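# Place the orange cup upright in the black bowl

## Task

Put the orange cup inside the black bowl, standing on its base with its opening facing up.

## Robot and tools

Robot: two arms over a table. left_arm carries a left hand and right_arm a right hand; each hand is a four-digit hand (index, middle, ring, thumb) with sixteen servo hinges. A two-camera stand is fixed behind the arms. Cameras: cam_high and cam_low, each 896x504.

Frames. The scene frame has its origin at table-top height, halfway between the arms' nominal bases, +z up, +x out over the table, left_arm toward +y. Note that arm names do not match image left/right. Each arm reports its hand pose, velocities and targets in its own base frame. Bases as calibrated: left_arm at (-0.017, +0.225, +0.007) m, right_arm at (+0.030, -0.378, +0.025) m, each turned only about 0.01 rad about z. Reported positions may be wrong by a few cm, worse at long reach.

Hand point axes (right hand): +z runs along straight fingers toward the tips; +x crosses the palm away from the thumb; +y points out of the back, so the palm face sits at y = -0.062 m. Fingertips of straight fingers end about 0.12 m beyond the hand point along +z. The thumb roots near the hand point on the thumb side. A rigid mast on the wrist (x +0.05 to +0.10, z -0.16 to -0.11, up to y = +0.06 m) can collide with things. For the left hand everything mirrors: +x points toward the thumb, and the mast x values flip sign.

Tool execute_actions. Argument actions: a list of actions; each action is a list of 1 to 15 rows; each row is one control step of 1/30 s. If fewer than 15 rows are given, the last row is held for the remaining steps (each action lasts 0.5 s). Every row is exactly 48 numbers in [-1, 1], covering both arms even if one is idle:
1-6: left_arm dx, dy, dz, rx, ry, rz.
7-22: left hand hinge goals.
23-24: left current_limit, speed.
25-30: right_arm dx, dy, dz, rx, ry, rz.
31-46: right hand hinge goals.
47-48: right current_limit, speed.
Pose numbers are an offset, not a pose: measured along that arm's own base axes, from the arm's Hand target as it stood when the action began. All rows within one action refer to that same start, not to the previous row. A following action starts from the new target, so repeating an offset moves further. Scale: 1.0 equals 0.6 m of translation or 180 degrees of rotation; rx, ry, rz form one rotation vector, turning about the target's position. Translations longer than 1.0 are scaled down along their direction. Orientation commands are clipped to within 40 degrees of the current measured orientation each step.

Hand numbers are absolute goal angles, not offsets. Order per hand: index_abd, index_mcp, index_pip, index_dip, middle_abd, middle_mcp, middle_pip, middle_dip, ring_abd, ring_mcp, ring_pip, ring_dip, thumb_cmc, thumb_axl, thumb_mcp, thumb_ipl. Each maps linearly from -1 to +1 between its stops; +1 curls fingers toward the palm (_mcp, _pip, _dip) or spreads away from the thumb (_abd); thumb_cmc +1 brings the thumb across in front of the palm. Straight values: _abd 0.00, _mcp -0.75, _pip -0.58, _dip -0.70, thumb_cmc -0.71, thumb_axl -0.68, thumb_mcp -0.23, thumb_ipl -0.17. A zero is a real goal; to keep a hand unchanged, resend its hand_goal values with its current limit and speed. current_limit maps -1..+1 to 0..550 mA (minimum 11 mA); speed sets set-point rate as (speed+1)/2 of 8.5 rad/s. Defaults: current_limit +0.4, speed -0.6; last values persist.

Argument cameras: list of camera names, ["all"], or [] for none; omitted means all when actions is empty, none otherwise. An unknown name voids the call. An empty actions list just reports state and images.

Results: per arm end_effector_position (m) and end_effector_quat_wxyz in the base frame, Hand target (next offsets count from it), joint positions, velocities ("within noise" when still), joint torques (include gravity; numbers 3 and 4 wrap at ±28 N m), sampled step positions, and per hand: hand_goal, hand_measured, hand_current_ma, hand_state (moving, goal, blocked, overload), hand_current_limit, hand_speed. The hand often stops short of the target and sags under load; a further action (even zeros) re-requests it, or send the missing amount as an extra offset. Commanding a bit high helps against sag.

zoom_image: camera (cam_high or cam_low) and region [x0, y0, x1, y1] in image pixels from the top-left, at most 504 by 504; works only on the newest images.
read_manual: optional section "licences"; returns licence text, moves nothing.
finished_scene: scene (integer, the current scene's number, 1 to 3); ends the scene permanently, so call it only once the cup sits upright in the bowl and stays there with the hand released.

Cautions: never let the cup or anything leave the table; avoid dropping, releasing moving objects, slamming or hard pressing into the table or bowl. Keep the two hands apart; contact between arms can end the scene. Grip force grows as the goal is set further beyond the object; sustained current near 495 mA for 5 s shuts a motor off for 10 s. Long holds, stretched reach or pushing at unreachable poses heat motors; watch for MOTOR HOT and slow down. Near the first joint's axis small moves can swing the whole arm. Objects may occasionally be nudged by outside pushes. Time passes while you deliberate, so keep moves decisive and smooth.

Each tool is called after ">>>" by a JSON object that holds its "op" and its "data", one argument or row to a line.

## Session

>>> {"op": "execute_actions", "data": {
  "actions": []
}}

>>> {"op": "zoom_image", "data": {
  "camera": "cam_high",
  "region": [250, 50, 750, 500]
}}

>>> {"op": "zoom_image", "data": {
  "camera": "cam_low",
  "region": [200, 200, 700, 480]
}}

Scene clock: 0.00 s.
left_arm: end_effector_position=(+0.2858, +0.2115, +0.1611) hand_goal=(+0.000, -0.754, -0.576, -0.696, +0.000, -0.754, -0.576, -0.696, +0.000, -0.754, -0.576, -0.696, -0.714, -0.678, -0.226, -0.168) hand_measured=(+0.000, -0.754, -0.576, -0.696, +0.000, -0.754, -0.576, -0.696, +0.000, -0.754, -0.576, -0.696, -0.714, -0.678, -0.226, -0.168) hand_current_ma=(+0, +0, +0, +0, +0, +0, +0, +0, +0, +0, +0, +0, +0, +0, +0, +0) hand_state=(goal, goal, goal, goal, goal, goal, goal, goal, goal, goal, goal, goal, goal, goal, goal, goal) hand_current_limit=0.40 hand_speed=-0.60 end_effector_quat_wxyz=(+0.481, +0.608, +0.574, +0.263) | right_arm: end_effector_position=(+0.3651, +0.5450, +0.1712) hand_goal=(+0.000, -0.754, -0.576, -0.696, +0.000, -0.754, -0.576, -0.696, +0.000, -0.754, -0.576, -0.696, -0.714, -0.678, -0.226, -0.168) hand_measured=(+0.000, -0.754, -0.576, -0.696, +0.000, -0.754, -0.576, -0.696, +0.000, -0.754, -0.576, -0.696, -0.714, -0.678, -0.226, -0.168) hand_current_ma=(+0, +0, +0, +0, +0, +0, +0, +0, +0, +0, +0, +0, +0, +0, +0, +0) hand_state=(goal, goal, goal, goal, goal, goal, goal, goal, goal, goal, goal, goal, goal, goal, goal, goal) hand_current_limit=0.40 hand_speed=-0.60 end_effector_quat_wxyz=(+0.305, +0.033, +0.915, +0.262)
Joint positions: left_arm=[1.191 1.272 0.453 -0.604 1.156 1.154] | right_arm=[1.001 1.616 1.002 -0.156 0.239 -0.599]
Joint velocities: within noise
Joint torques (N m): no reading
Heat: left arm: hottest shoulder 36 °C; right arm: hottest waist 37 °C.
Hand target: left_arm +0.2884, +0.2180, +0.1688; +0.478, +0.613, +0.568, +0.272 | right_arm +0.3701, +0.5528, +0.1909; +0.314, +0.035, +0.908, +0.277

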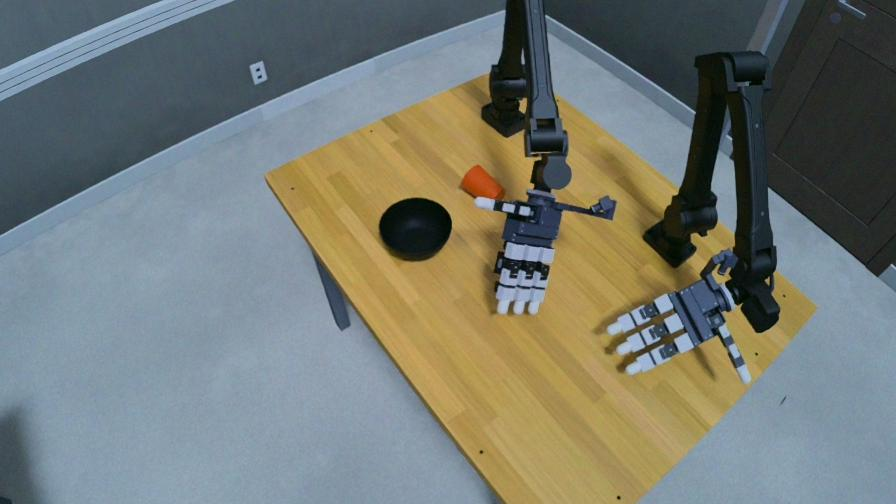

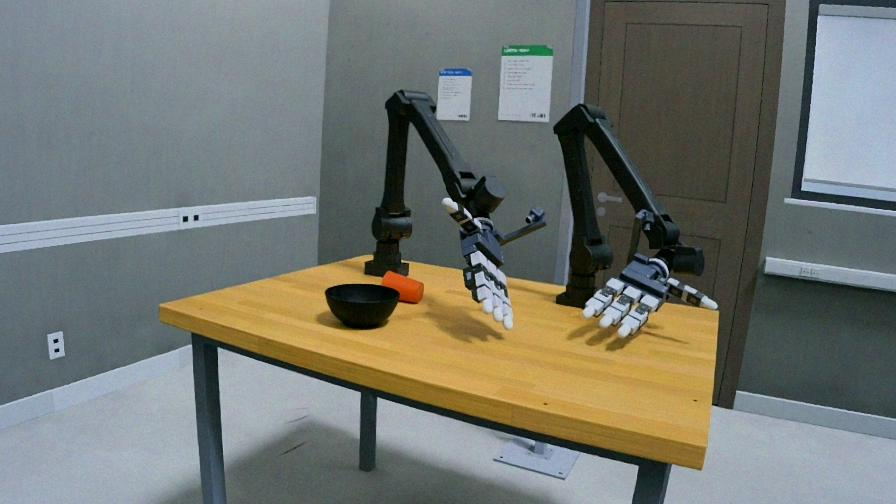

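Scaled by 1.008 from the camera's 896x504 image, which has a finer 1280x720 frame.

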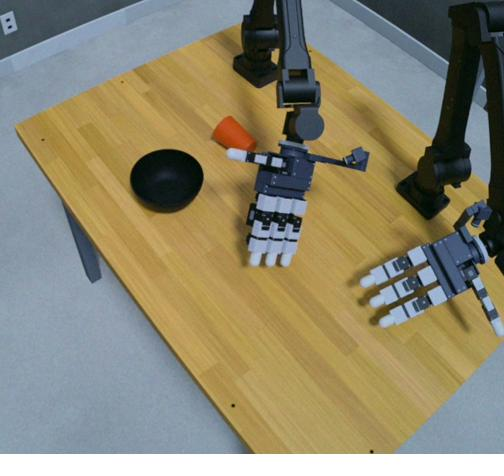

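Scaled by 1.008 from the camera's 896x504 image, which has a finer 1280x720 frame.

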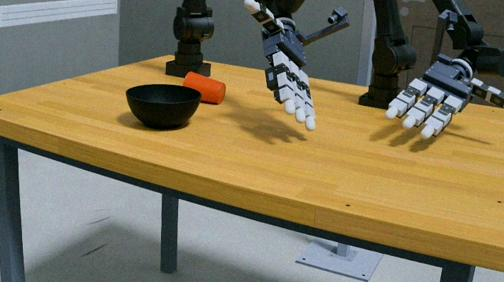

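>>> {"op": "zoom_image", "data": {
  "camera": "cam_high",
  "region": [360, 150, 540, 270]
}}

>>> {"op": "zoom_image", "data": {
  "camera": "cam_low",
  "region": [310, 250, 450, 350]
}}

Scaled by 2.800 from the camera's 896x504 image, which has a finer 1280x720 frame.

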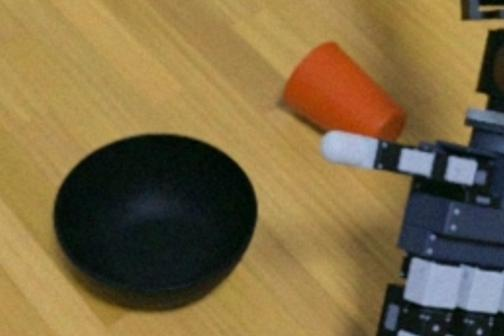

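Scaled by 3.600 from the camera's 896x504 image, which has a finer 1280x720 frame.

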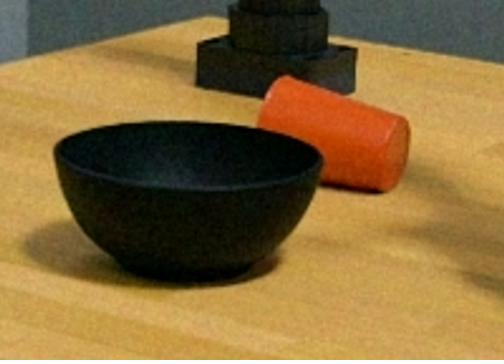

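>>> {"op": "execute_actions", "data": {
  "actions": [
    [[0,0,0,0,0,0,0,-0.754,-0.576,-0.696,0,-0.754,-0.576,-0.696,0,-0.754,-0.576,-0.696,-0.714,-0.678,-0.226,-0.168,0.4,-0.6,0,-0.0833,0.1667,-0.0445,0.0577,0.0267,0,0.4795,-0.8686,-0.696,0,0.479,0.737,-0.478,0,0.479,0.737,-0.478,-0.714,-0.678,-0.226,-0.168,0.45,-0.7]],
    [[0,0,0,0,0,0,0,-0.754,-0.576,-0.696,0,-0.754,-0.576,-0.696,0,-0.754,-0.576,-0.696,-0.714,-0.678,-0.226,-0.168,0.4,-0.6,-0.0417,-0.1667,0.0333,-0.0445,0.0577,0.0267,0,0.4795,-0.8686,-0.696,0,0.479,0.737,-0.478,0,0.479,0.737,-0.478,-0.714,-0.678,-0.226,-0.168,0.45,-0.7]],
    [[0,0,0,0,0,0,0,-0.754,-0.576,-0.696,0,-0.754,-0.576,-0.696,0,-0.754,-0.576,-0.696,-0.714,-0.678,-0.226,-0.168,0.4,-0.6,-0.0417,-0.1833,0,-0.0445,0.0577,0.0267,0,0.4795,-0.8686,-0.696,0,0.479,0.737,-0.478,0,0.479,0.737,-0.478,0.486,-0.678,-0.226,-0.168,0.45,-0.7]]
  ],
  "cameras": ["all"]
}}

Scene clock: 6.90 s.
left_arm: end_effector_position=(+0.2858, +0.2115, +0.1611) hand_goal=(+0.000, -0.754, -0.576, -0.696, +0.000, -0.754, -0.576, -0.696, +0.000, -0.754, -0.576, -0.696, -0.714, -0.678, -0.226, -0.168) hand_measured=(+0.000, -0.758, -0.576, -0.696, +0.000, -0.760, -0.576, -0.696, +0.000, -0.760, -0.576, -0.696, -0.720, -0.678, -0.226, -0.168) hand_current_ma=(+0, -2, +0, +0, +0, -3, +0, +0, +0, -2, +0, +0, -2, +0, +0, +0) hand_state=(goal, goal, goal, goal, goal, goal, goal, goal, goal, goal, goal, goal, goal, goal, goal, goal) hand_current_limit=0.40 hand_speed=-0.60 end_effector_quat_wxyz=(+0.481, +0.608, +0.574, +0.263) | right_arm: end_effector_position=(+0.3095, +0.2869, +0.2870) hand_goal=(+0.000, +0.480, -0.868, -0.696, +0.000, +0.478, +0.736, -0.478, +0.000, +0.478, +0.736, -0.478, +0.486, -0.678, -0.226, -0.168) hand_measured=(+0.000, +0.458, -0.868, -0.696, +0.000, +0.462, +0.734, -0.480, +0.000, +0.462, +0.734, -0.480, +0.484, -0.678, -0.224, -0.168) hand_current_ma=(+0, -25, +0, +0, +0, -16, -1, -1, +0, -15, -1, -1, -1, +0, +1, +0) hand_state=(goal, blocked, goal, goal, goal, goal, goal, goal, goal, goal, goal, goal, goal, goal, goal, goal) hand_current_limit=0.45 hand_speed=-0.70 end_effector_quat_wxyz=(+0.008, -0.063, +0.994, +0.092)
Joint positions: left_arm=[1.191 1.272 0.453 -0.604 1.156 1.154] | right_arm=[0.52 1.213 1.23 -1.491 -0.157 -1.17]
Joint torques (N m): left_arm=[0.91 -3.72 6.46 0.58 1.13 0] | right_arm=[-0.09 -4.95 15.3 0.36 -0.49 -0.08]
Heat: left arm: hottest shoulder 36 °C; right arm: hottest waist 37 °C.
Hand target: left_arm +0.2884, +0.2180, +0.1688; +0.478, +0.613, +0.568, +0.272 | right_arm +0.3202, +0.2926, +0.3110; +0.025, -0.069, +0.992, +0.102
Off the commanded pose: left_arm 0.010 m, 1 deg | right_arm 0.027 m, 2 deg.
Step readings (end_effector_position of left_arm | right_arm):
0: (+0.2858, +0.2115, +0.1611) | (+0.3651, +0.5450, +0.1712)
1: (+0.2858, +0.2115, +0.1611) | (+0.3645, +0.5450, +0.1708)
2: (+0.2858, +0.2115, +0.1611) | (+0.3613, +0.5436, +0.1689)
4: (+0.2858, +0.2115, +0.1611) | (+0.3509, +0.5315, +0.1672)
8: (+0.2858, +0.2115, +0.1611) | (+0.3505, +0.4986, +0.2060)
15: (+0.2858, +0.2115, +0.1611) | (+0.3675, +0.4916, +0.2903)
16: (+0.2858, +0.2115, +0.1611) | (+0.3661, +0.4922, +0.2918)
17: (+0.2858, +0.2115, +0.1611) | (+0.3624, +0.4897, +0.2895)
19: (+0.2858, +0.2115, +0.1611) | (+0.3481, +0.4746, +0.2791)
23: (+0.2858, +0.2115, +0.1611) | (+0.3437, +0.4282, +0.2781)
30: (+0.2858, +0.2115, +0.1611) | (+0.3423, +0.3932, +0.2839)
31: (+0.2858, +0.2115, +0.1611) | (+0.3401, +0.3926, +0.2833)
32: (+0.2858, +0.2115, +0.1611) | (+0.3360, +0.3890, +0.2819)
34: (+0.2858, +0.2115, +0.1611) | (+0.3238, +0.3709, +0.2768)
38: (+0.2858, +0.2115, +0.1611) | (+0.3221, +0.3178, +0.2788)
45: (+0.2858, +0.2115, +0.1611) | (+0.3161, +0.2870, +0.2864)

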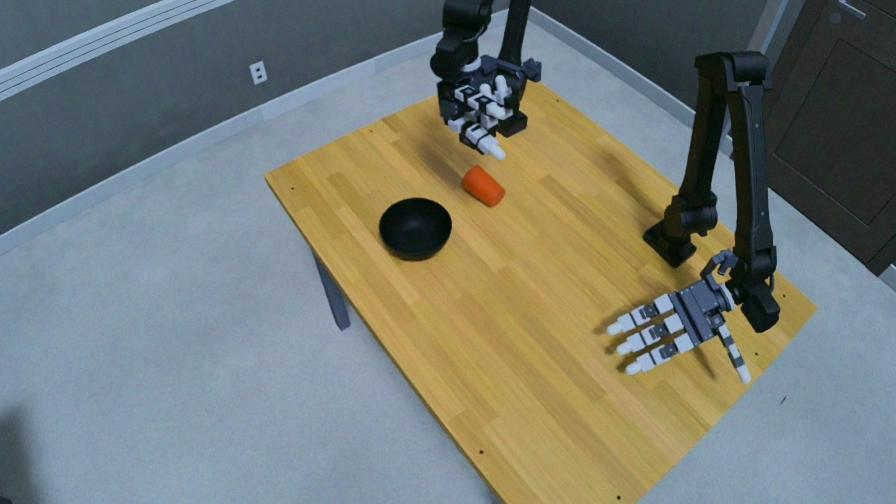

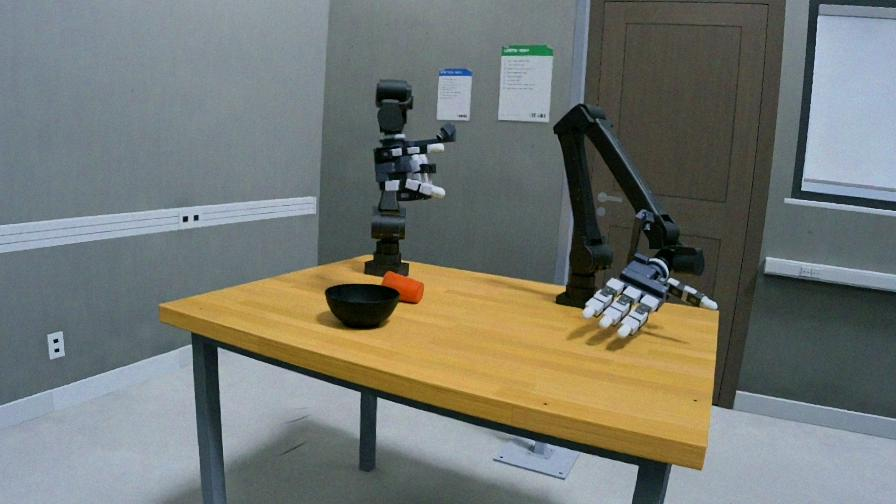

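>>> {"op": "zoom_image", "data": {
  "camera": "cam_high",
  "region": [440, 140, 530, 230]
}}

>>> {"op": "zoom_image", "data": {
  "camera": "cam_low",
  "region": [310, 250, 450, 340]
}}

Scaled by 5.600 from the camera's 896x504 image, which has a finer 1280x720 frame.

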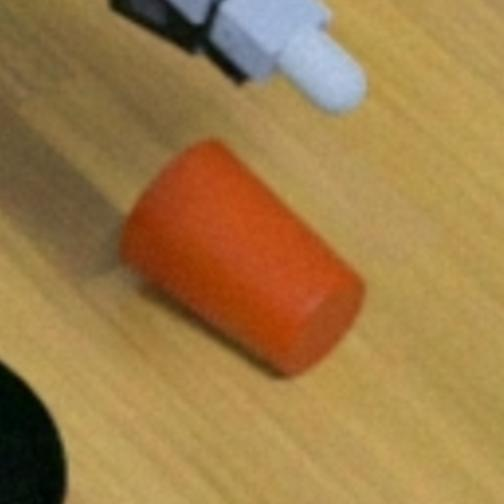

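Scaled by 3.600 from the camera's 896x504 image, which has a finer 1280x720 frame.

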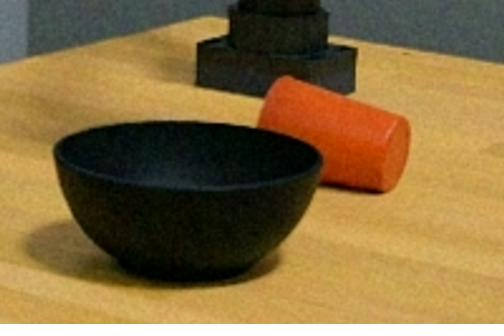

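>>> {"op": "execute_actions", "data": {
  "actions": [
    [[0,0,0,0,0,0,0,-0.754,-0.576,-0.696,0,-0.754,-0.576,-0.696,0,-0.754,-0.576,-0.696,-0.714,-0.678,-0.226,-0.168,0.4,-0.6,-0.046,-0.139,0,-0.042,0.0594,0.0138,0,0.4795,-0.8686,-0.696,0,0.479,0.737,-0.478,0,0.479,0.737,-0.478,0.486,-0.678,-0.226,-0.168,0.45,-0.7]],
    [[0,0,0,0,0,0,0,-0.754,-0.576,-0.696,0,-0.754,-0.576,-0.696,0,-0.754,-0.576,-0.696,-0.714,-0.678,-0.226,-0.168,0.4,-0.6,-0.046,-0.139,0,-0.042,0.0594,0.0138,0,0.4795,-0.8686,-0.696,0,0.479,0.737,-0.478,0,0.479,0.737,-0.478,0.486,-0.678,-0.226,-0.168,0.45,-0.7]],
    [[0,0,0,0,0,0,0,-0.754,-0.576,-0.696,0,-0.754,-0.576,-0.696,0,-0.754,-0.576,-0.696,-0.714,-0.678,-0.226,-0.168,0.4,-0.6,-0.046,-0.139,-0.04,0,0,0,0,0.4795,-0.8686,-0.696,0,0.479,0.737,-0.478,0,0.479,0.737,-0.478,0.486,-0.678,-0.226,-0.168,0.45,-0.7]]
  ],
  "cameras": ["all"]
}}

>>> {"op": "zoom_image", "data": {
  "camera": "cam_high",
  "region": [420, 60, 560, 220]
}}

>>> {"op": "zoom_image", "data": {
  "camera": "cam_low",
  "region": [300, 160, 480, 340]
}}

Scene clock: 10.90 s.
left_arm: end_effector_position=(+0.2858, +0.2115, +0.1611) hand_goal=(+0.000, -0.754, -0.576, -0.696, +0.000, -0.754, -0.576, -0.696, +0.000, -0.754, -0.576, -0.696, -0.714, -0.678, -0.226, -0.168) hand_measured=(+0.000, -0.758, -0.576, -0.696, +0.000, -0.760, -0.576, -0.696, +0.000, -0.760, -0.576, -0.696, -0.720, -0.678, -0.226, -0.168) hand_current_ma=(+0, -2, +0, +0, +0, -3, +0, +0, +0, -2, +0, +0, -2, +0, +0, +0) hand_state=(goal, goal, goal, goal, goal, goal, goal, goal, goal, goal, goal, goal, goal, goal, goal, goal) hand_current_limit=0.40 hand_speed=-0.60 end_effector_quat_wxyz=(+0.481, +0.608, +0.574, +0.263) | right_arm: end_effector_position=(+0.2392, +0.0444, +0.2804) hand_goal=(+0.000, +0.480, -0.868, -0.696, +0.000, +0.478, +0.736, -0.478, +0.000, +0.478, +0.736, -0.478, +0.486, -0.678, -0.226, -0.168) hand_measured=(+0.000, +0.464, -0.868, -0.696, +0.000, +0.462, +0.734, -0.480, +0.000, +0.464, +0.734, -0.480, +0.484, -0.678, -0.224, -0.168) hand_current_ma=(+0, -17, +0, +0, +0, -16, -1, -1, +0, -14, +0, -1, +0, +0, +2, +0) hand_state=(goal, goal, goal, goal, goal, goal, goal, goal, goal, goal, goal, goal, goal, goal, goal, goal) hand_current_limit=0.45 hand_speed=-0.70 end_effector_quat_wxyz=(+0.002, -0.114, +0.993, -0.008)
Joint positions: left_arm=[1.191 1.272 0.453 -0.604 1.156 1.154] | right_arm=[-0.17 0.958 1.089 -1.693 0.014 -1.969]
Joint torques (N m): left_arm=[0.91 -3.6 6.46 0.59 1.13 -0.01] | right_arm=[-0.32 -2.08 10.48 0.02 -0.16 -0.07]
Heat: left arm: hottest shoulder 36 °C; right arm: hottest waist 37 °C.
Hand target: left_arm +0.2884, +0.2180, +0.1688; +0.478, +0.613, +0.568, +0.272 | right_arm +0.2373, +0.0426, +0.2868; -0.173, -0.095, +0.980, -0.017
Off the commanded pose: left_arm 0.010 m, 1 deg | right_arm 0.007 m, 20 deg.
joint sent to its limit (right arm) — joint 4 (wrist pitch), lower limit. The joint targets are off in orientation, not in position.
Step readings (end_effector_position of left_arm | right_arm):
0: (+0.2858, +0.2115, +0.1611) | (+0.3095, +0.2869, +0.2870)
1: (+0.2858, +0.2115, +0.1611) | (+0.3091, +0.2863, +0.2868)
2: (+0.2858, +0.2115, +0.1611) | (+0.3063, +0.2826, +0.2860)
4: (+0.2858, +0.2115, +0.1611) | (+0.2991, +0.2664, +0.2835)
8: (+0.2858, +0.2115, +0.1611) | (+0.2976, +0.2269, +0.2854)
15: (+0.2858, +0.2115, +0.1611) | (+0.2910, +0.2096, +0.2932)
16: (+0.2858, +0.2115, +0.1611) | (+0.2902, +0.2091, +0.2934)
17: (+0.2858, +0.2115, +0.1611) | (+0.2901, +0.2062, +0.2935)
19: (+0.2858, +0.2115, +0.1611) | (+0.2885, +0.1904, +0.2930)
23: (+0.2858, +0.2115, +0.1611) | (+0.2818, +0.1487, +0.2983)
30: (+0.2858, +0.2115, +0.1611) | (+0.2703, +0.1296, +0.3112)
31: (+0.2858, +0.2115, +0.1611) | (+0.2694, +0.1285, +0.3104)
32: (+0.2858, +0.2115, +0.1611) | (+0.2680, +0.1251, +0.3084)
34: (+0.2858, +0.2115, +0.1611) | (+0.2639, +0.1064, +0.2985)
38: (+0.2858, +0.2115, +0.1611) | (+0.2544, +0.0640, +0.2823)
45: (+0.2858, +0.2115, +0.1611) | (+0.2446, +0.0453, +0.2809)

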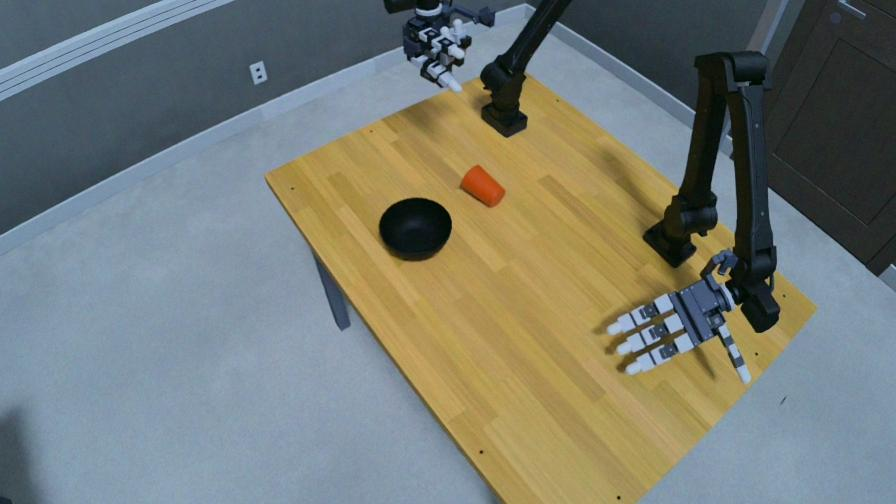

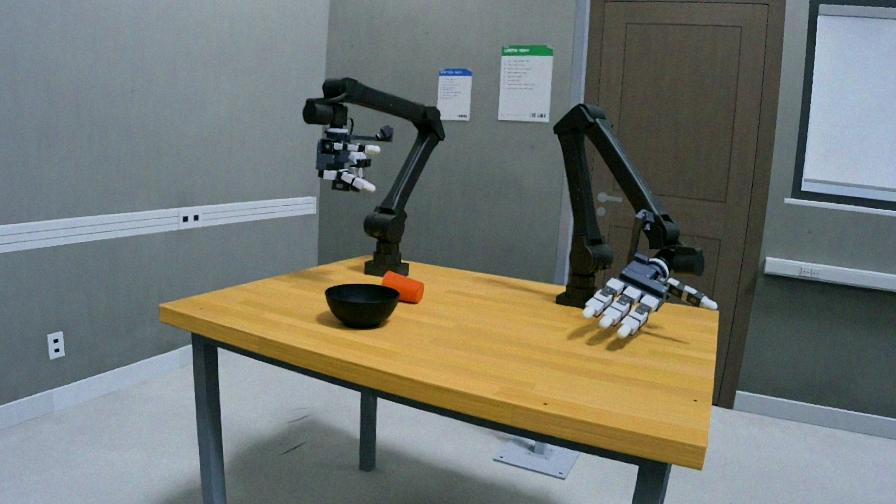

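Scaled by 3.150 from the camera's 896x504 image, which has a finer 1280x720 frame.

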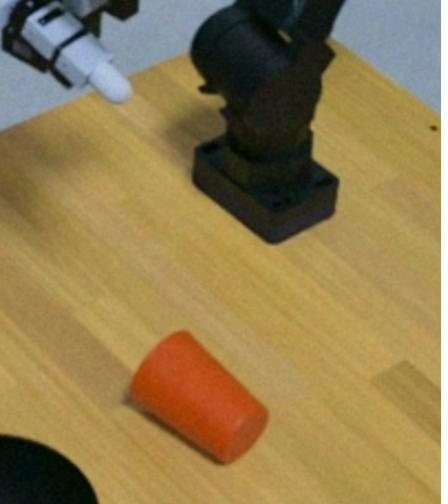

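Scaled by 2.800 from the camera's 896x504 image, which has a finer 1280x720 frame.

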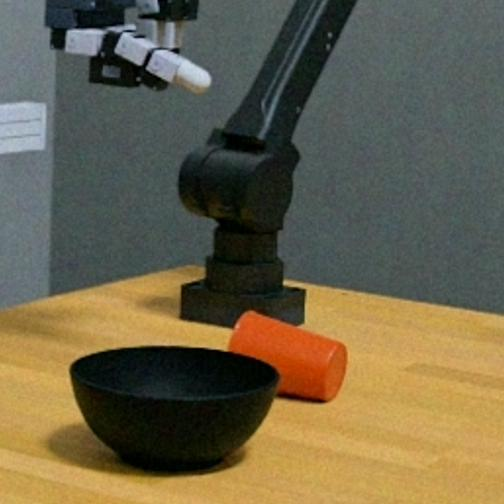

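>>> {"op": "execute_actions", "data": {
  "actions": [
    [[0,0,0,0,0,0,0,-0.754,-0.576,-0.696,0,-0.754,-0.576,-0.696,0,-0.754,-0.576,-0.696,-0.714,-0.678,-0.226,-0.168,0.4,-0.6,0,0,-0.1,0,0,0,0,0.4795,-0.8686,-0.696,0,0.479,0.737,-0.478,0,0.479,0.737,-0.478,0.486,-0.678,-0.226,-0.168,0.45,-0.7]],
    [[0,0,0,0,0,0,0,-0.754,-0.576,-0.696,0,-0.754,-0.576,-0.696,0,-0.754,-0.576,-0.696,-0.714,-0.678,-0.226,-0.168,0.4,-0.6,0,0,-0.1,0,0,0,0,0.4795,-0.8686,-0.696,0,0.479,0.737,-0.478,0,0.479,0.737,-0.478,0.486,-0.678,-0.226,-0.168,0.45,-0.7]],
    [[0,0,0,0,0,0,0,-0.754,-0.576,-0.696,0,-0.754,-0.576,-0.696,0,-0.754,-0.576,-0.696,-0.714,-0.678,-0.226,-0.168,0.4,-0.6,0,0,-0.1,0,0,0,0,0.4795,-0.8686,-0.696,0,0.479,0.737,-0.478,0,0.479,0.737,-0.478,0.486,-0.678,-0.226,-0.168,0.45,-0.7]]
  ],
  "cameras": ["all"]
}}

>>> {"op": "zoom_image", "data": {
  "camera": "cam_high",
  "region": [400, 60, 560, 220]
}}

>>> {"op": "zoom_image", "data": {
  "camera": "cam_low",
  "region": [300, 180, 460, 340]
}}

Scene clock: 13.10 s.
left_arm: end_effector_position=(+0.2858, +0.2115, +0.1611) hand_goal=(+0.000, -0.754, -0.576, -0.696, +0.000, -0.754, -0.576, -0.696, +0.000, -0.754, -0.576, -0.696, -0.714, -0.678, -0.226, -0.168) hand_measured=(+0.000, -0.758, -0.576, -0.696, +0.000, -0.760, -0.576, -0.696, +0.000, -0.760, -0.576, -0.696, -0.720, -0.678, -0.226, -0.168) hand_current_ma=(+0, -2, +0, +0, +0, -3, +0, +0, +0, -2, +0, +0, -2, +0, +0, +0) hand_state=(goal, goal, goal, goal, goal, goal, goal, goal, goal, goal, goal, goal, goal, goal, goal, goal) hand_current_limit=0.40 hand_speed=-0.60 end_effector_quat_wxyz=(+0.481, +0.608, +0.574, +0.263) | right_arm: end_effector_position=(+0.2337, +0.0412, +0.1081) hand_goal=(+0.000, +0.480, -0.868, -0.696, +0.000, +0.478, +0.736, -0.478, +0.000, +0.478, +0.736, -0.478, +0.486, -0.678, -0.226, -0.168) hand_measured=(+0.000, +0.464, -0.868, -0.696, +0.000, +0.464, +0.734, -0.480, +0.000, +0.464, +0.734, -0.480, +0.484, -0.678, -0.224, -0.168) hand_current_ma=(+0, -15, +0, +0, +0, -13, -1, -1, +0, -12, +0, -1, +0, +0, +2, +0) hand_state=(goal, goal, goal, goal, goal, goal, goal, goal, goal, goal, goal, goal, goal, goal, goal, goal) hand_current_limit=0.45 hand_speed=-0.70 end_effector_quat_wxyz=(-0.176, -0.096, +0.980, -0.015)
Joint positions: left_arm=[1.191 1.272 0.453 -0.604 1.156 1.154] | right_arm=[-0.12 1.26 0.817 -1.468 0.104 -1.869]
Joint torques (N m): left_arm=[0.85 -3.66 6.48 0.64 1.13 -0.01] | right_arm=[0.91 -3.78 8.1 0.05 -0.16 0]
Heat: left arm: hottest shoulder 36 °C; right arm: hottest waist 37 °C.
Hand target: left_arm +0.2884, +0.2180, +0.1688; +0.478, +0.613, +0.568, +0.272 | right_arm +0.2375, +0.0425, +0.1069; -0.172, -0.095, +0.980, -0.017
Off the commanded pose: left_arm 0.010 m, 1 deg | right_arm 0.004 m, 1 deg.
Step readings (end_effector_position of left_arm | right_arm):
0: (+0.2858, +0.2115, +0.1611) | (+0.2391, +0.0444, +0.2804)
1: (+0.2858, +0.2115, +0.1611) | (+0.2391, +0.0441, +0.2803)
2: (+0.2858, +0.2115, +0.1611) | (+0.2386, +0.0426, +0.2786)
4: (+0.2858, +0.2115, +0.1611) | (+0.2366, +0.0398, +0.2687)
8: (+0.2858, +0.2115, +0.1611) | (+0.2336, +0.0401, +0.2391)
15: (+0.2858, +0.2115, +0.1611) | (+0.2369, +0.0409, +0.2226)
16: (+0.2858, +0.2115, +0.1611) | (+0.2370, +0.0407, +0.2225)
17: (+0.2858, +0.2115, +0.1611) | (+0.2365, +0.0401, +0.2209)
19: (+0.2858, +0.2115, +0.1611) | (+0.2340, +0.0390, +0.2107)
23: (+0.2858, +0.2115, +0.1611) | (+0.2286, +0.0409, +0.1814)
30: (+0.2858, +0.2115, +0.1611) | (+0.2321, +0.0415, +0.1660)
31: (+0.2858, +0.2115, +0.1611) | (+0.2324, +0.0415, +0.1656)
32: (+0.2858, +0.2115, +0.1611) | (+0.2338, +0.0413, +0.1629)
34: (+0.2858, +0.2115, +0.1611) | (+0.2359, +0.0410, +0.1499)
38: (+0.2858, +0.2115, +0.1611) | (+0.2288, +0.0417, +0.1219)
45: (+0.2858, +0.2115, +0.1611) | (+0.2326, +0.0413, +0.1085)

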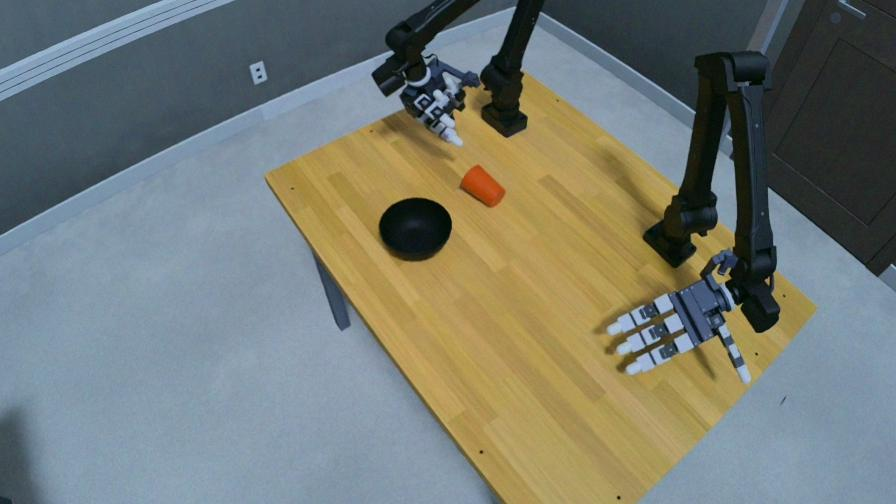

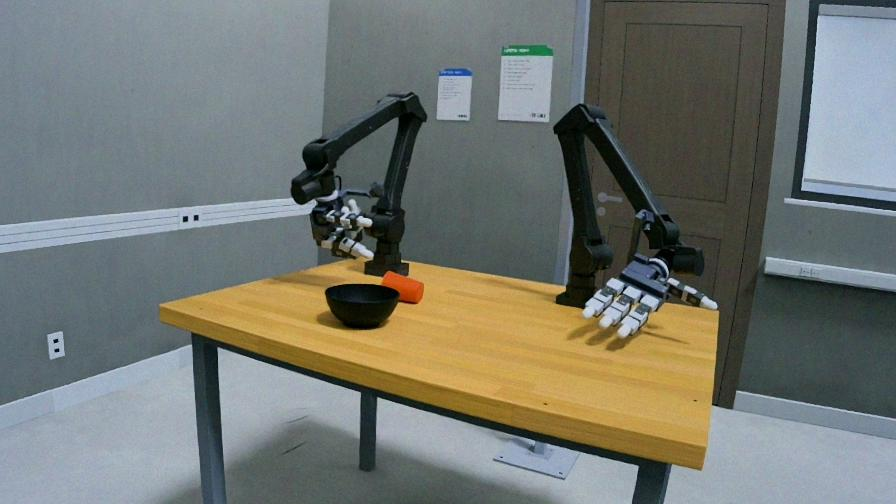

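Scaled by 3.150 from the camera's 896x504 image, which has a finer 1280x720 frame.

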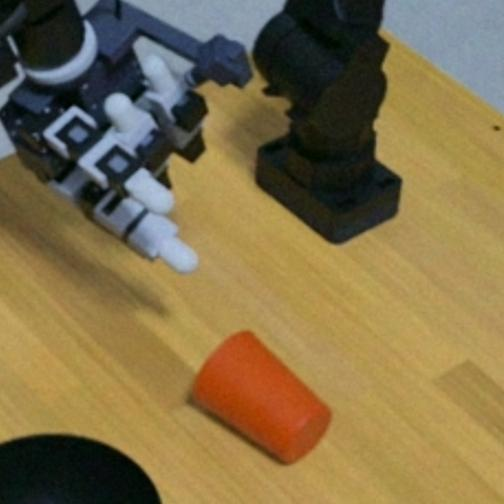

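Scaled by 3.150 from the camera's 896x504 image, which has a finer 1280x720 frame.

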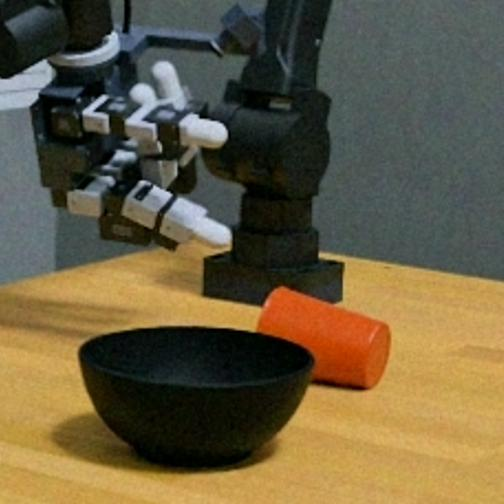

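>>> {"op": "execute_actions", "data": {
  "actions": [
    [[0,0,0,0,0,0,0,-0.754,-0.576,-0.696,0,-0.754,-0.576,-0.696,0,-0.754,-0.576,-0.696,-0.714,-0.678,-0.226,-0.168,0.4,-0.6,0.008,0,-0.09,0,0,0,0,0.4795,-0.8686,-0.696,0,0.479,0.737,-0.478,0,0.479,0.737,-0.478,0.486,-0.678,-0.226,-0.168,0.45,-0.7]],
    [[0,0,0,0,0,0,0,-0.754,-0.576,-0.696,0,-0.754,-0.576,-0.696,0,-0.754,-0.576,-0.696,-0.714,-0.678,-0.226,-0.168,0.4,-0.6,0,0,-0.05,0,0,0,0,0.4795,-0.8686,-0.696,0,0.479,0.737,-0.478,0,0.479,0.737,-0.478,0.486,-0.678,-0.226,-0.168,0.45,-0.7]]
  ],
  "cameras": ["all"]
}}

>>> {"op": "zoom_image", "data": {
  "camera": "cam_high",
  "region": [420, 100, 540, 220]
}}

>>> {"op": "zoom_image", "data": {
  "camera": "cam_low",
  "region": [310, 210, 440, 340]
}}

Scene clock: 14.83 s.
left_arm: end_effector_position=(+0.2858, +0.2115, +0.1611) hand_goal=(+0.000, -0.754, -0.576, -0.696, +0.000, -0.754, -0.576, -0.696, +0.000, -0.754, -0.576, -0.696, -0.714, -0.678, -0.226, -0.168) hand_measured=(+0.000, -0.758, -0.576, -0.696, +0.000, -0.760, -0.576, -0.696, +0.000, -0.760, -0.576, -0.696, -0.720, -0.678, -0.226, -0.168) hand_current_ma=(+0, -2, +0, +0, +0, -3, +0, +0, +0, -2, +0, +0, -2, +0, +0, +0) hand_state=(goal, goal, goal, goal, goal, goal, goal, goal, goal, goal, goal, goal, goal, goal, goal, goal) hand_current_limit=0.40 hand_speed=-0.60 end_effector_quat_wxyz=(+0.481, +0.608, +0.574, +0.263) | right_arm: end_effector_position=(+0.2394, +0.0410, +0.0246) hand_goal=(+0.000, +0.480, -0.868, -0.696, +0.000, +0.478, +0.736, -0.478, +0.000, +0.478, +0.736, -0.478, +0.486, -0.678, -0.226, -0.168) hand_measured=(+0.000, +0.464, -0.868, -0.696, +0.000, +0.464, +0.734, -0.480, +0.000, +0.464, +0.734, -0.480, +0.484, -0.678, -0.224, -0.168) hand_current_ma=(+0, -15, +0, +0, +0, -13, -1, -1, +0, -11, +0, -1, +0, +0, +2, +0) hand_state=(goal, goal, goal, goal, goal, goal, goal, goal, goal, goal, goal, goal, goal, goal, goal, goal) hand_current_limit=0.45 hand_speed=-0.70 end_effector_quat_wxyz=(-0.175, -0.096, +0.980, -0.015)
Joint positions: left_arm=[1.191 1.272 0.453 -0.604 1.156 1.154] | right_arm=[-0.119 1.421 0.706 -1.195 0.104 -1.867]
Joint torques (N m): left_arm=[0.97 -3.72 6.45 0.62 1.13 -0.02] | right_arm=[0.91 -4.6 6.54 0.01 -0.17 0]
Heat: left arm: hottest shoulder 36 °C; right arm: hottest waist 37 °C.
Hand target: left_arm +0.2884, +0.2180, +0.1688; +0.478, +0.613, +0.568, +0.272 | right_arm +0.2421, +0.0425, +0.0229; -0.172, -0.095, +0.980, -0.017
Off the commanded pose: left_arm 0.010 m, 1 deg | right_arm 0.004 m, 0 deg.
Step readings (end_effector_position of left_arm | right_arm):
0: (+0.2858, +0.2115, +0.1611) | (+0.2337, +0.0412, +0.1081)
1: (+0.2858, +0.2115, +0.1611) | (+0.2339, +0.0412, +0.1077)
2: (+0.2858, +0.2115, +0.1611) | (+0.2354, +0.0410, +0.1054)
4: (+0.2858, +0.2115, +0.1611) | (+0.2389, +0.0406, +0.0944)
8: (+0.2858, +0.2115, +0.1611) | (+0.2349, +0.0411, +0.0681)
15: (+0.2858, +0.2115, +0.1611) | (+0.2368, +0.0411, +0.0543)
16: (+0.2858, +0.2115, +0.1611) | (+0.2374, +0.0412, +0.0541)
17: (+0.2858, +0.2115, +0.1611) | (+0.2385, +0.0410, +0.0527)
19: (+0.2858, +0.2115, +0.1611) | (+0.2417, +0.0406, +0.0467)
23: (+0.2858, +0.2115, +0.1611) | (+0.2396, +0.0409, +0.0322)
30: (+0.2858, +0.2115, +0.1611) | (+0.2389, +0.0410, +0.0248)

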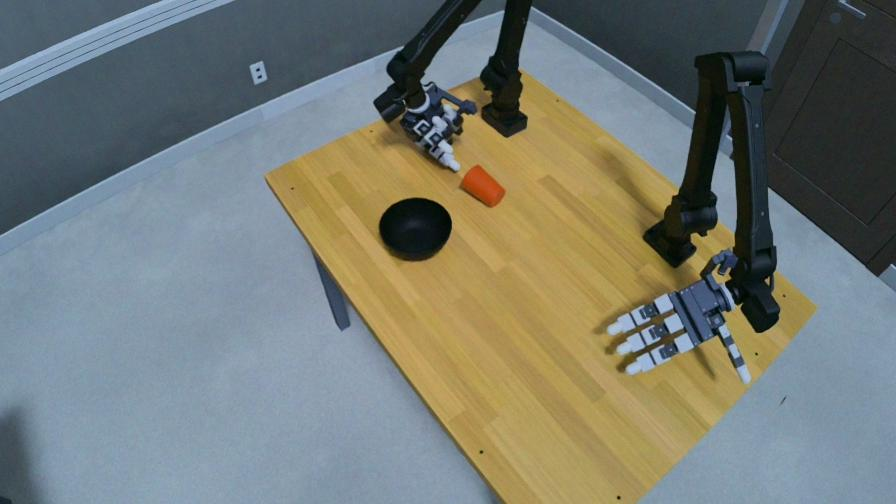

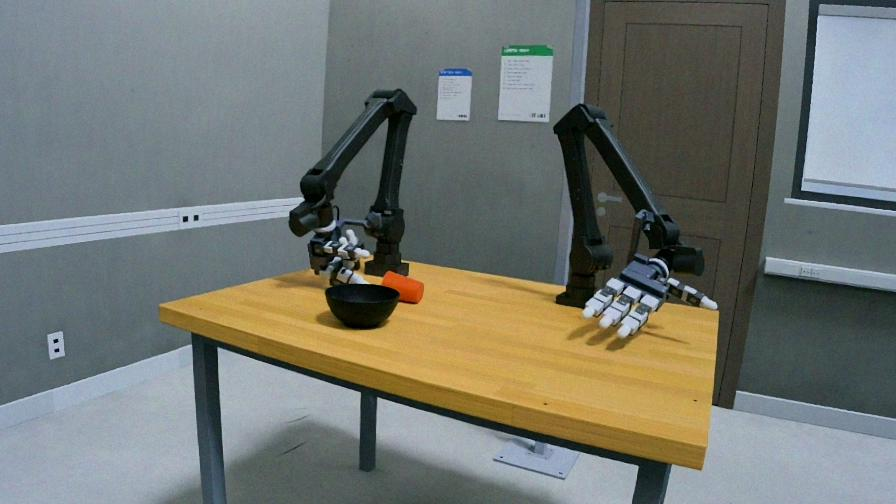

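Scaled by 4.200 from the camera's 896x504 image, which has a finer 1280x720 frame.

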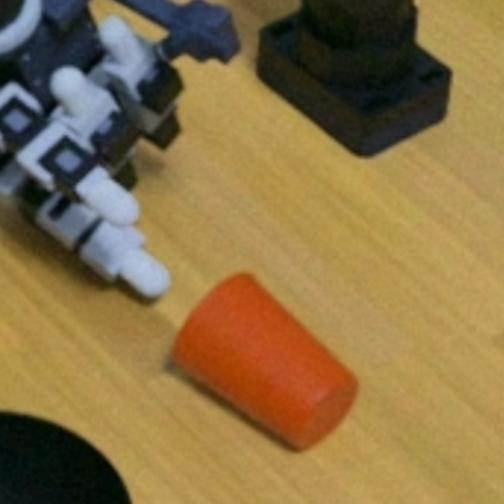

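Scaled by 3.877 from the camera's 896x504 image, which has a finer 1280x720 frame.

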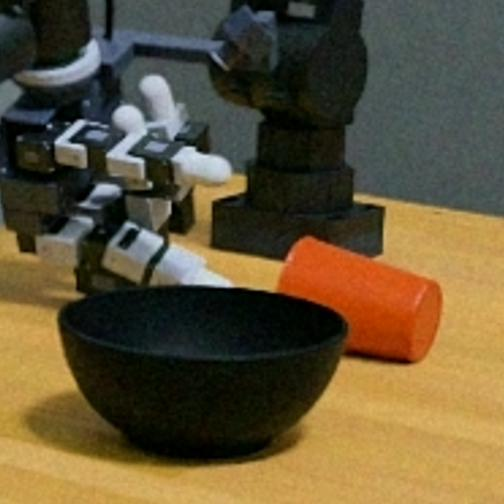

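>>> {"op": "execute_actions", "data": {
  "actions": [
    [[0,0,0,0,0,0,0,-0.754,-0.576,-0.696,0,-0.754,-0.576,-0.696,0,-0.754,-0.576,-0.696,-0.714,-0.678,-0.226,-0.168,0.4,-0.6,-0.0049,0.033,-0.0042,0,0,-0.007,0,0.4795,-0.8686,-0.696,0,0.479,0.737,-0.478,0,0.479,0.737,-0.478,0.486,-0.678,-0.226,-0.168,0.45,-0.7]],
    [[0,0,0,0,0,0,0,-0.754,-0.576,-0.696,0,-0.754,-0.576,-0.696,0,-0.754,-0.576,-0.696,-0.714,-0.678,-0.226,-0.168,0.4,-0.6,-0.0049,0.033,-0.0042,0,0,-0.007,0,0.4795,-0.8686,-0.696,0,0.479,0.737,-0.478,0,0.479,0.737,-0.478,0.486,-0.678,-0.226,-0.168,0.45,-0.7]]
  ],
  "cameras": ["all"]
}}

>>> {"op": "zoom_image", "data": {
  "camera": "cam_high",
  "region": [430, 120, 530, 220]
}}

>>> {"op": "zoom_image", "data": {
  "camera": "cam_low",
  "region": [310, 210, 440, 340]
}}

Scene clock: 16.77 s.
left_arm: end_effector_position=(+0.2858, +0.2115, +0.1611) hand_goal=(+0.000, -0.754, -0.576, -0.696, +0.000, -0.754, -0.576, -0.696, +0.000, -0.754, -0.576, -0.696, -0.714, -0.678, -0.226, -0.168) hand_measured=(+0.000, -0.758, -0.576, -0.696, +0.000, -0.760, -0.576, -0.696, +0.000, -0.760, -0.576, -0.696, -0.720, -0.678, -0.226, -0.168) hand_current_ma=(+0, -2, +0, +0, +0, -3, +0, +0, +0, -2, +0, +0, -2, +0, +0, +0) hand_state=(goal, goal, goal, goal, goal, goal, goal, goal, goal, goal, goal, goal, goal, goal, goal, goal) hand_current_limit=0.40 hand_speed=-0.60 end_effector_quat_wxyz=(+0.481, +0.608, +0.574, +0.263) | right_arm: end_effector_position=(+0.2330, +0.0804, +0.0170) hand_goal=(+0.000, +0.480, -0.868, -0.696, +0.000, +0.478, +0.736, -0.478, +0.000, +0.478, +0.736, -0.478, +0.486, -0.678, -0.226, -0.168) hand_measured=(+0.000, +0.464, -0.868, -0.696, +0.000, +0.464, +0.734, -0.480, +0.000, +0.464, +0.734, -0.480, +0.484, -0.678, -0.224, -0.168) hand_current_ma=(+0, -14, +0, +0, +0, -13, -1, -1, +0, -11, +0, -1, +0, +0, +2, +0) hand_state=(goal, goal, goal, goal, goal, goal, goal, goal, goal, goal, goal, goal, goal, goal, goal, goal) hand_current_limit=0.45 hand_speed=-0.70 end_effector_quat_wxyz=(-0.182, -0.076, +0.980, -0.012)
Joint positions: left_arm=[1.191 1.272 0.453 -0.604 1.156 1.154] | right_arm=[0.008 1.421 0.675 -1.188 0.048 -1.708]
Joint torques (N m): left_arm=[0.85 -3.72 6.46 0.61 1.14 -0.01] | right_arm=[0.73 -5.42 6.13 0.01 -0.29 -0.02]
Heat: left arm: hottest shoulder 36 °C; right arm: hottest waist 37 °C.
Hand target: left_arm +0.2884, +0.2180, +0.1688; +0.478, +0.613, +0.568, +0.272 | right_arm +0.2363, +0.0821, +0.0179; -0.173, -0.073, +0.982, -0.013
Off the commanded pose: left_arm 0.010 m, 1 deg | right_arm 0.004 m, 1 deg.
Step readings (end_effector_position of left_arm | right_arm):
0: (+0.2858, +0.2115, +0.1611) | (+0.2394, +0.0410, +0.0246)
1: (+0.2858, +0.2115, +0.1611) | (+0.2395, +0.0412, +0.0246)
2: (+0.2858, +0.2115, +0.1611) | (+0.2397, +0.0422, +0.0246)
4: (+0.2858, +0.2115, +0.1611) | (+0.2395, +0.0475, +0.0241)
8: (+0.2858, +0.2115, +0.1611) | (+0.2356, +0.0581, +0.0221)
15: (+0.2858, +0.2115, +0.1611) | (+0.2358, +0.0608, +0.0210)
16: (+0.2858, +0.2115, +0.1611) | (+0.2360, +0.0609, +0.0210)
17: (+0.2858, +0.2115, +0.1611) | (+0.2361, +0.0627, +0.0210)
19: (+0.2858, +0.2115, +0.1611) | (+0.2359, +0.0676, +0.0204)
23: (+0.2858, +0.2115, +0.1611) | (+0.2321, +0.0776, +0.0184)
30: (+0.2858, +0.2115, +0.1611) | (+0.2321, +0.0805, +0.0173)

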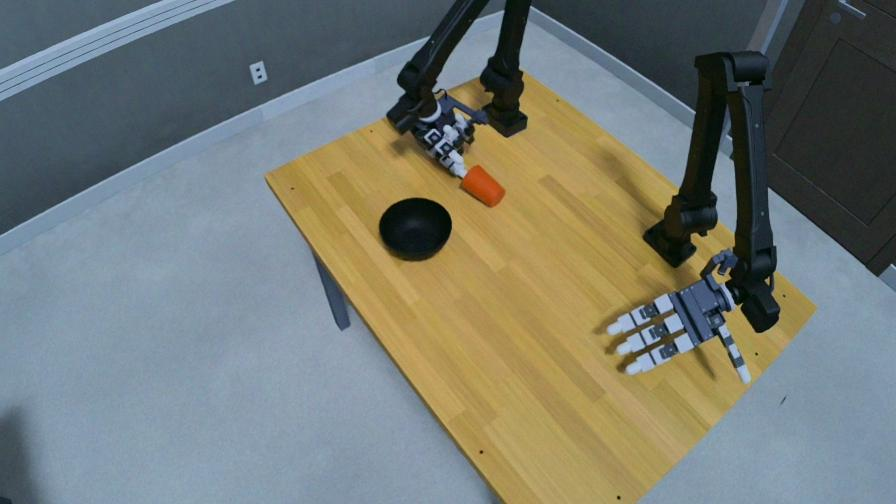

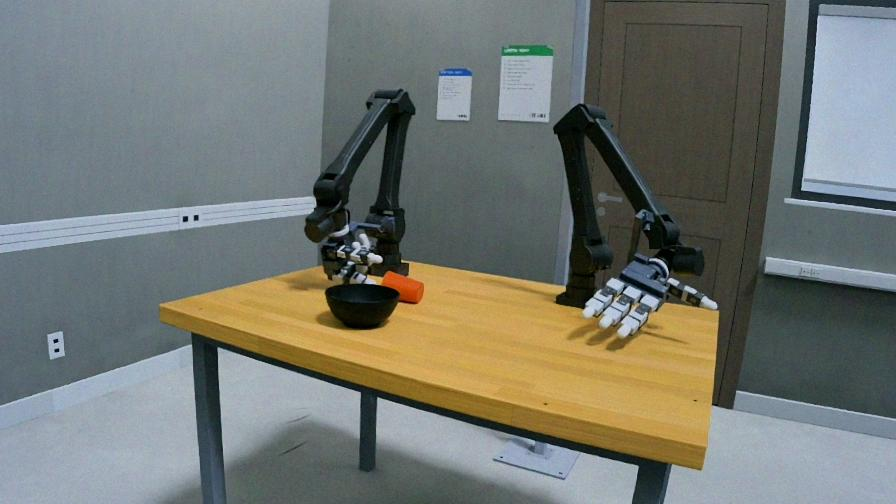

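Scaled by 5.040 from the camera's 896x504 image, which has a finer 1280x720 frame.

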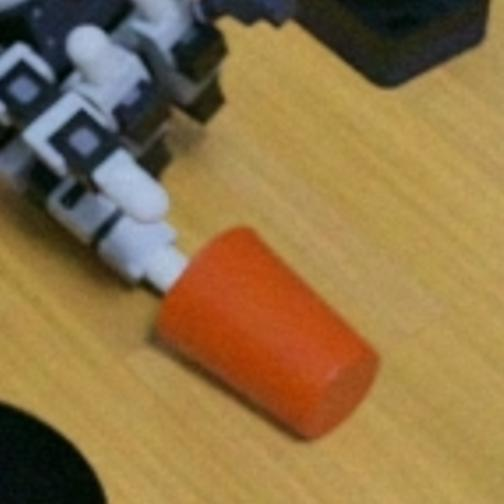

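Scaled by 3.877 from the camera's 896x504 image, which has a finer 1280x720 frame.

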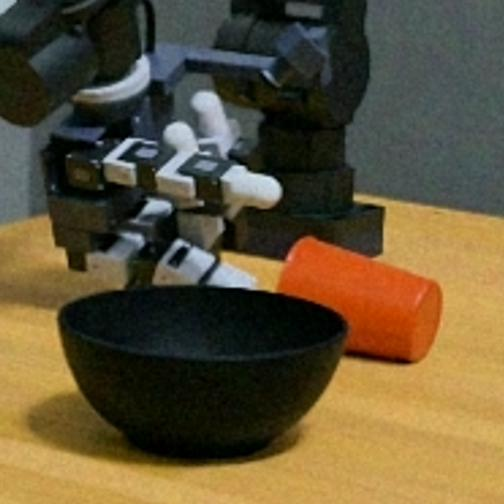

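>>> {"op": "execute_actions", "data": {
  "actions": [
    [[0,0,0,0,0,0,0,-0.754,-0.576,-0.696,0,-0.754,-0.576,-0.696,0,-0.754,-0.576,-0.696,-0.714,-0.678,-0.226,-0.168,0.4,-0.6,-0.0048,0.033,0.0033,0,0,0,0,0.4795,-0.8686,-0.696,0,0.479,0.737,-0.478,0,0.479,0.737,-0.478,0.486,-0.678,-0.226,-0.168,0.45,-0.7]],
    [[0,0,0,0,0,0,0,-0.754,-0.576,-0.696,0,-0.754,-0.576,-0.696,0,-0.754,-0.576,-0.696,-0.714,-0.678,-0.226,-0.168,0.4,-0.6,-0.0048,0.033,0,0,0,0,0,0.4795,-0.8686,-0.696,0,0.479,0.737,-0.478,0,0.479,0.737,-0.478,0.486,-0.678,-0.226,-0.168,0.45,-0.7]]
  ],
  "cameras": ["all"]
}}

>>> {"op": "zoom_image", "data": {
  "camera": "cam_high",
  "region": [430, 120, 530, 220]
}}

>>> {"op": "zoom_image", "data": {
  "camera": "cam_low",
  "region": [310, 210, 440, 340]
}}

Scene clock: 18.60 s.
left_arm: end_effector_position=(+0.2858, +0.2115, +0.1611) hand_goal=(+0.000, -0.754, -0.576, -0.696, +0.000, -0.754, -0.576, -0.696, +0.000, -0.754, -0.576, -0.696, -0.714, -0.678, -0.226, -0.168) hand_measured=(+0.000, -0.758, -0.576, -0.696, +0.000, -0.760, -0.576, -0.696, +0.000, -0.760, -0.576, -0.696, -0.720, -0.678, -0.226, -0.168) hand_current_ma=(+0, -2, +0, +0, +0, -3, +0, +0, +0, -2, +0, +0, -2, +0, +0, +0) hand_state=(goal, goal, goal, goal, goal, goal, goal, goal, goal, goal, goal, goal, goal, goal, goal, goal) hand_current_limit=0.40 hand_speed=-0.60 end_effector_quat_wxyz=(+0.481, +0.608, +0.574, +0.263) | right_arm: end_effector_position=(+0.2297, +0.1201, +0.0176) hand_goal=(+0.000, +0.480, -0.868, -0.696, +0.000, +0.478, +0.736, -0.478, +0.000, +0.478, +0.736, -0.478, +0.486, -0.678, -0.226, -0.168) hand_measured=(+0.000, +0.466, -0.868, -0.696, +0.000, +0.464, +0.734, -0.480, +0.000, +0.464, +0.734, -0.480, +0.484, -0.678, -0.224, -0.168) hand_current_ma=(+0, -14, +0, +0, +0, -13, -1, -1, +0, -11, +0, -1, +0, +0, +2, +0) hand_state=(goal, goal, goal, goal, goal, goal, goal, goal, goal, goal, goal, goal, goal, goal, goal, goal) hand_current_limit=0.45 hand_speed=-0.70 end_effector_quat_wxyz=(-0.178, -0.075, +0.981, -0.013)
Joint positions: left_arm=[1.191 1.272 0.453 -0.604 1.156 1.154] | right_arm=[0.149 1.413 0.672 -1.188 0 -1.575]
Joint torques (N m): left_arm=[0.85 -3.72 6.45 0.62 1.14 -0.01] | right_arm=[0.79 -5.6 6.22 -0.32 -0.32 0.02]
Heat: left arm: hottest shoulder 36 °C; right arm: hottest waist 37 °C.
Hand target: left_arm +0.2884, +0.2180, +0.1688; +0.478, +0.613, +0.568, +0.272 | right_arm +0.2305, +0.1217, +0.0199; -0.173, -0.073, +0.982, -0.013
Off the commanded pose: left_arm 0.010 m, 1 deg | right_arm 0.003 m, 1 deg.
Step readings (end_effector_position of left_arm | right_arm):
0: (+0.2858, +0.2115, +0.1611) | (+0.2330, +0.0804, +0.0170)
1: (+0.2858, +0.2115, +0.1611) | (+0.2331, +0.0806, +0.0170)
2: (+0.2858, +0.2115, +0.1611) | (+0.2332, +0.0822, +0.0172)
4: (+0.2858, +0.2115, +0.1611) | (+0.2333, +0.0870, +0.0176)
8: (+0.2858, +0.2115, +0.1611) | (+0.2321, +0.0979, +0.0187)
15: (+0.2858, +0.2115, +0.1611) | (+0.2328, +0.1005, +0.0184)
16: (+0.2858, +0.2115, +0.1611) | (+0.2330, +0.1006, +0.0184)
17: (+0.2858, +0.2115, +0.1611) | (+0.2330, +0.1022, +0.0185)
19: (+0.2858, +0.2115, +0.1611) | (+0.2326, +0.1069, +0.0187)
23: (+0.2858, +0.2115, +0.1611) | (+0.2290, +0.1175, +0.0184)
30: (+0.2858, +0.2115, +0.1611) | (+0.2291, +0.1201, +0.0178)

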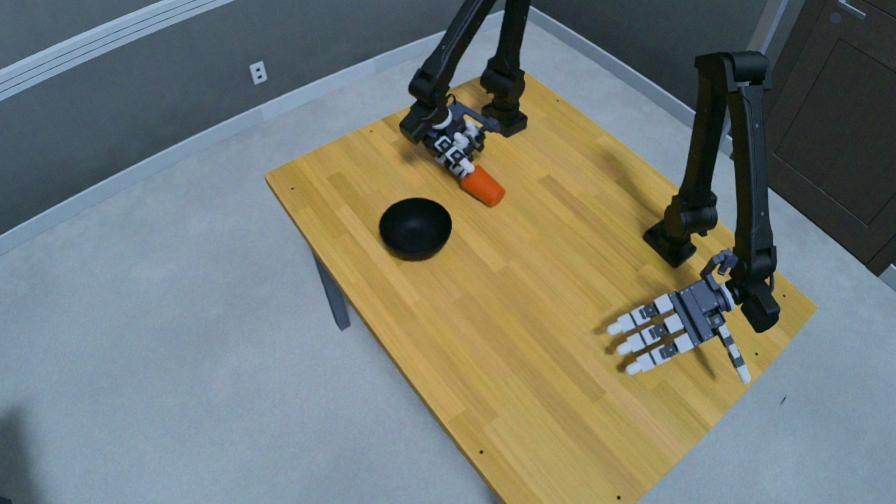

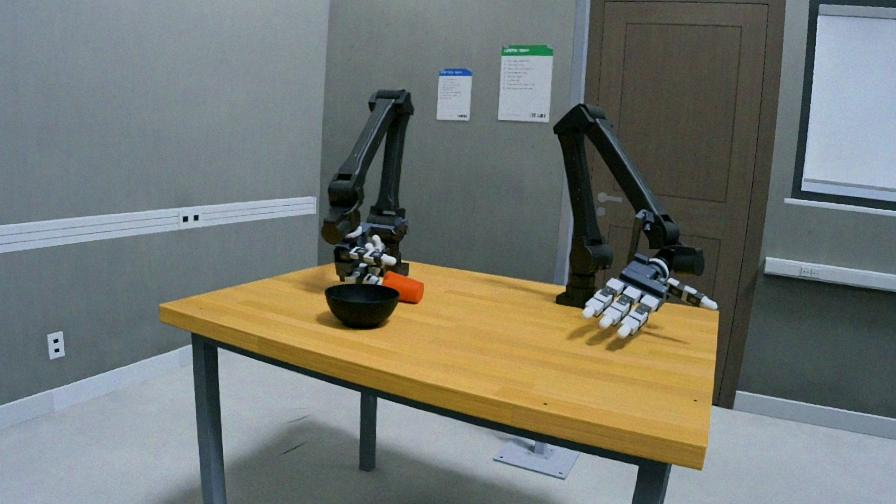

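Scaled by 5.040 from the camera's 896x504 image, which has a finer 1280x720 frame.

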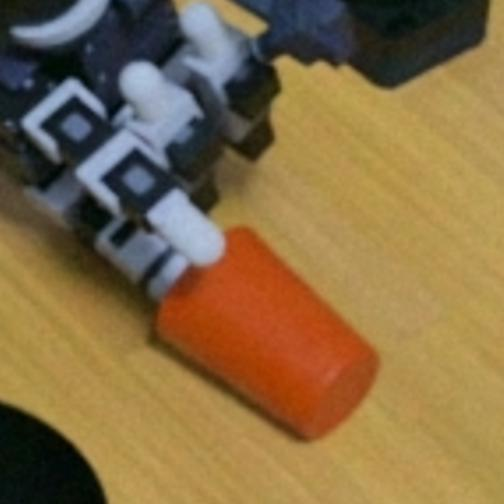

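Scaled by 3.877 from the camera's 896x504 image, which has a finer 1280x720 frame.

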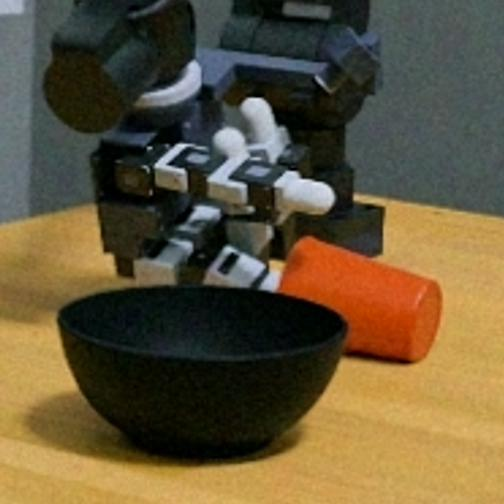

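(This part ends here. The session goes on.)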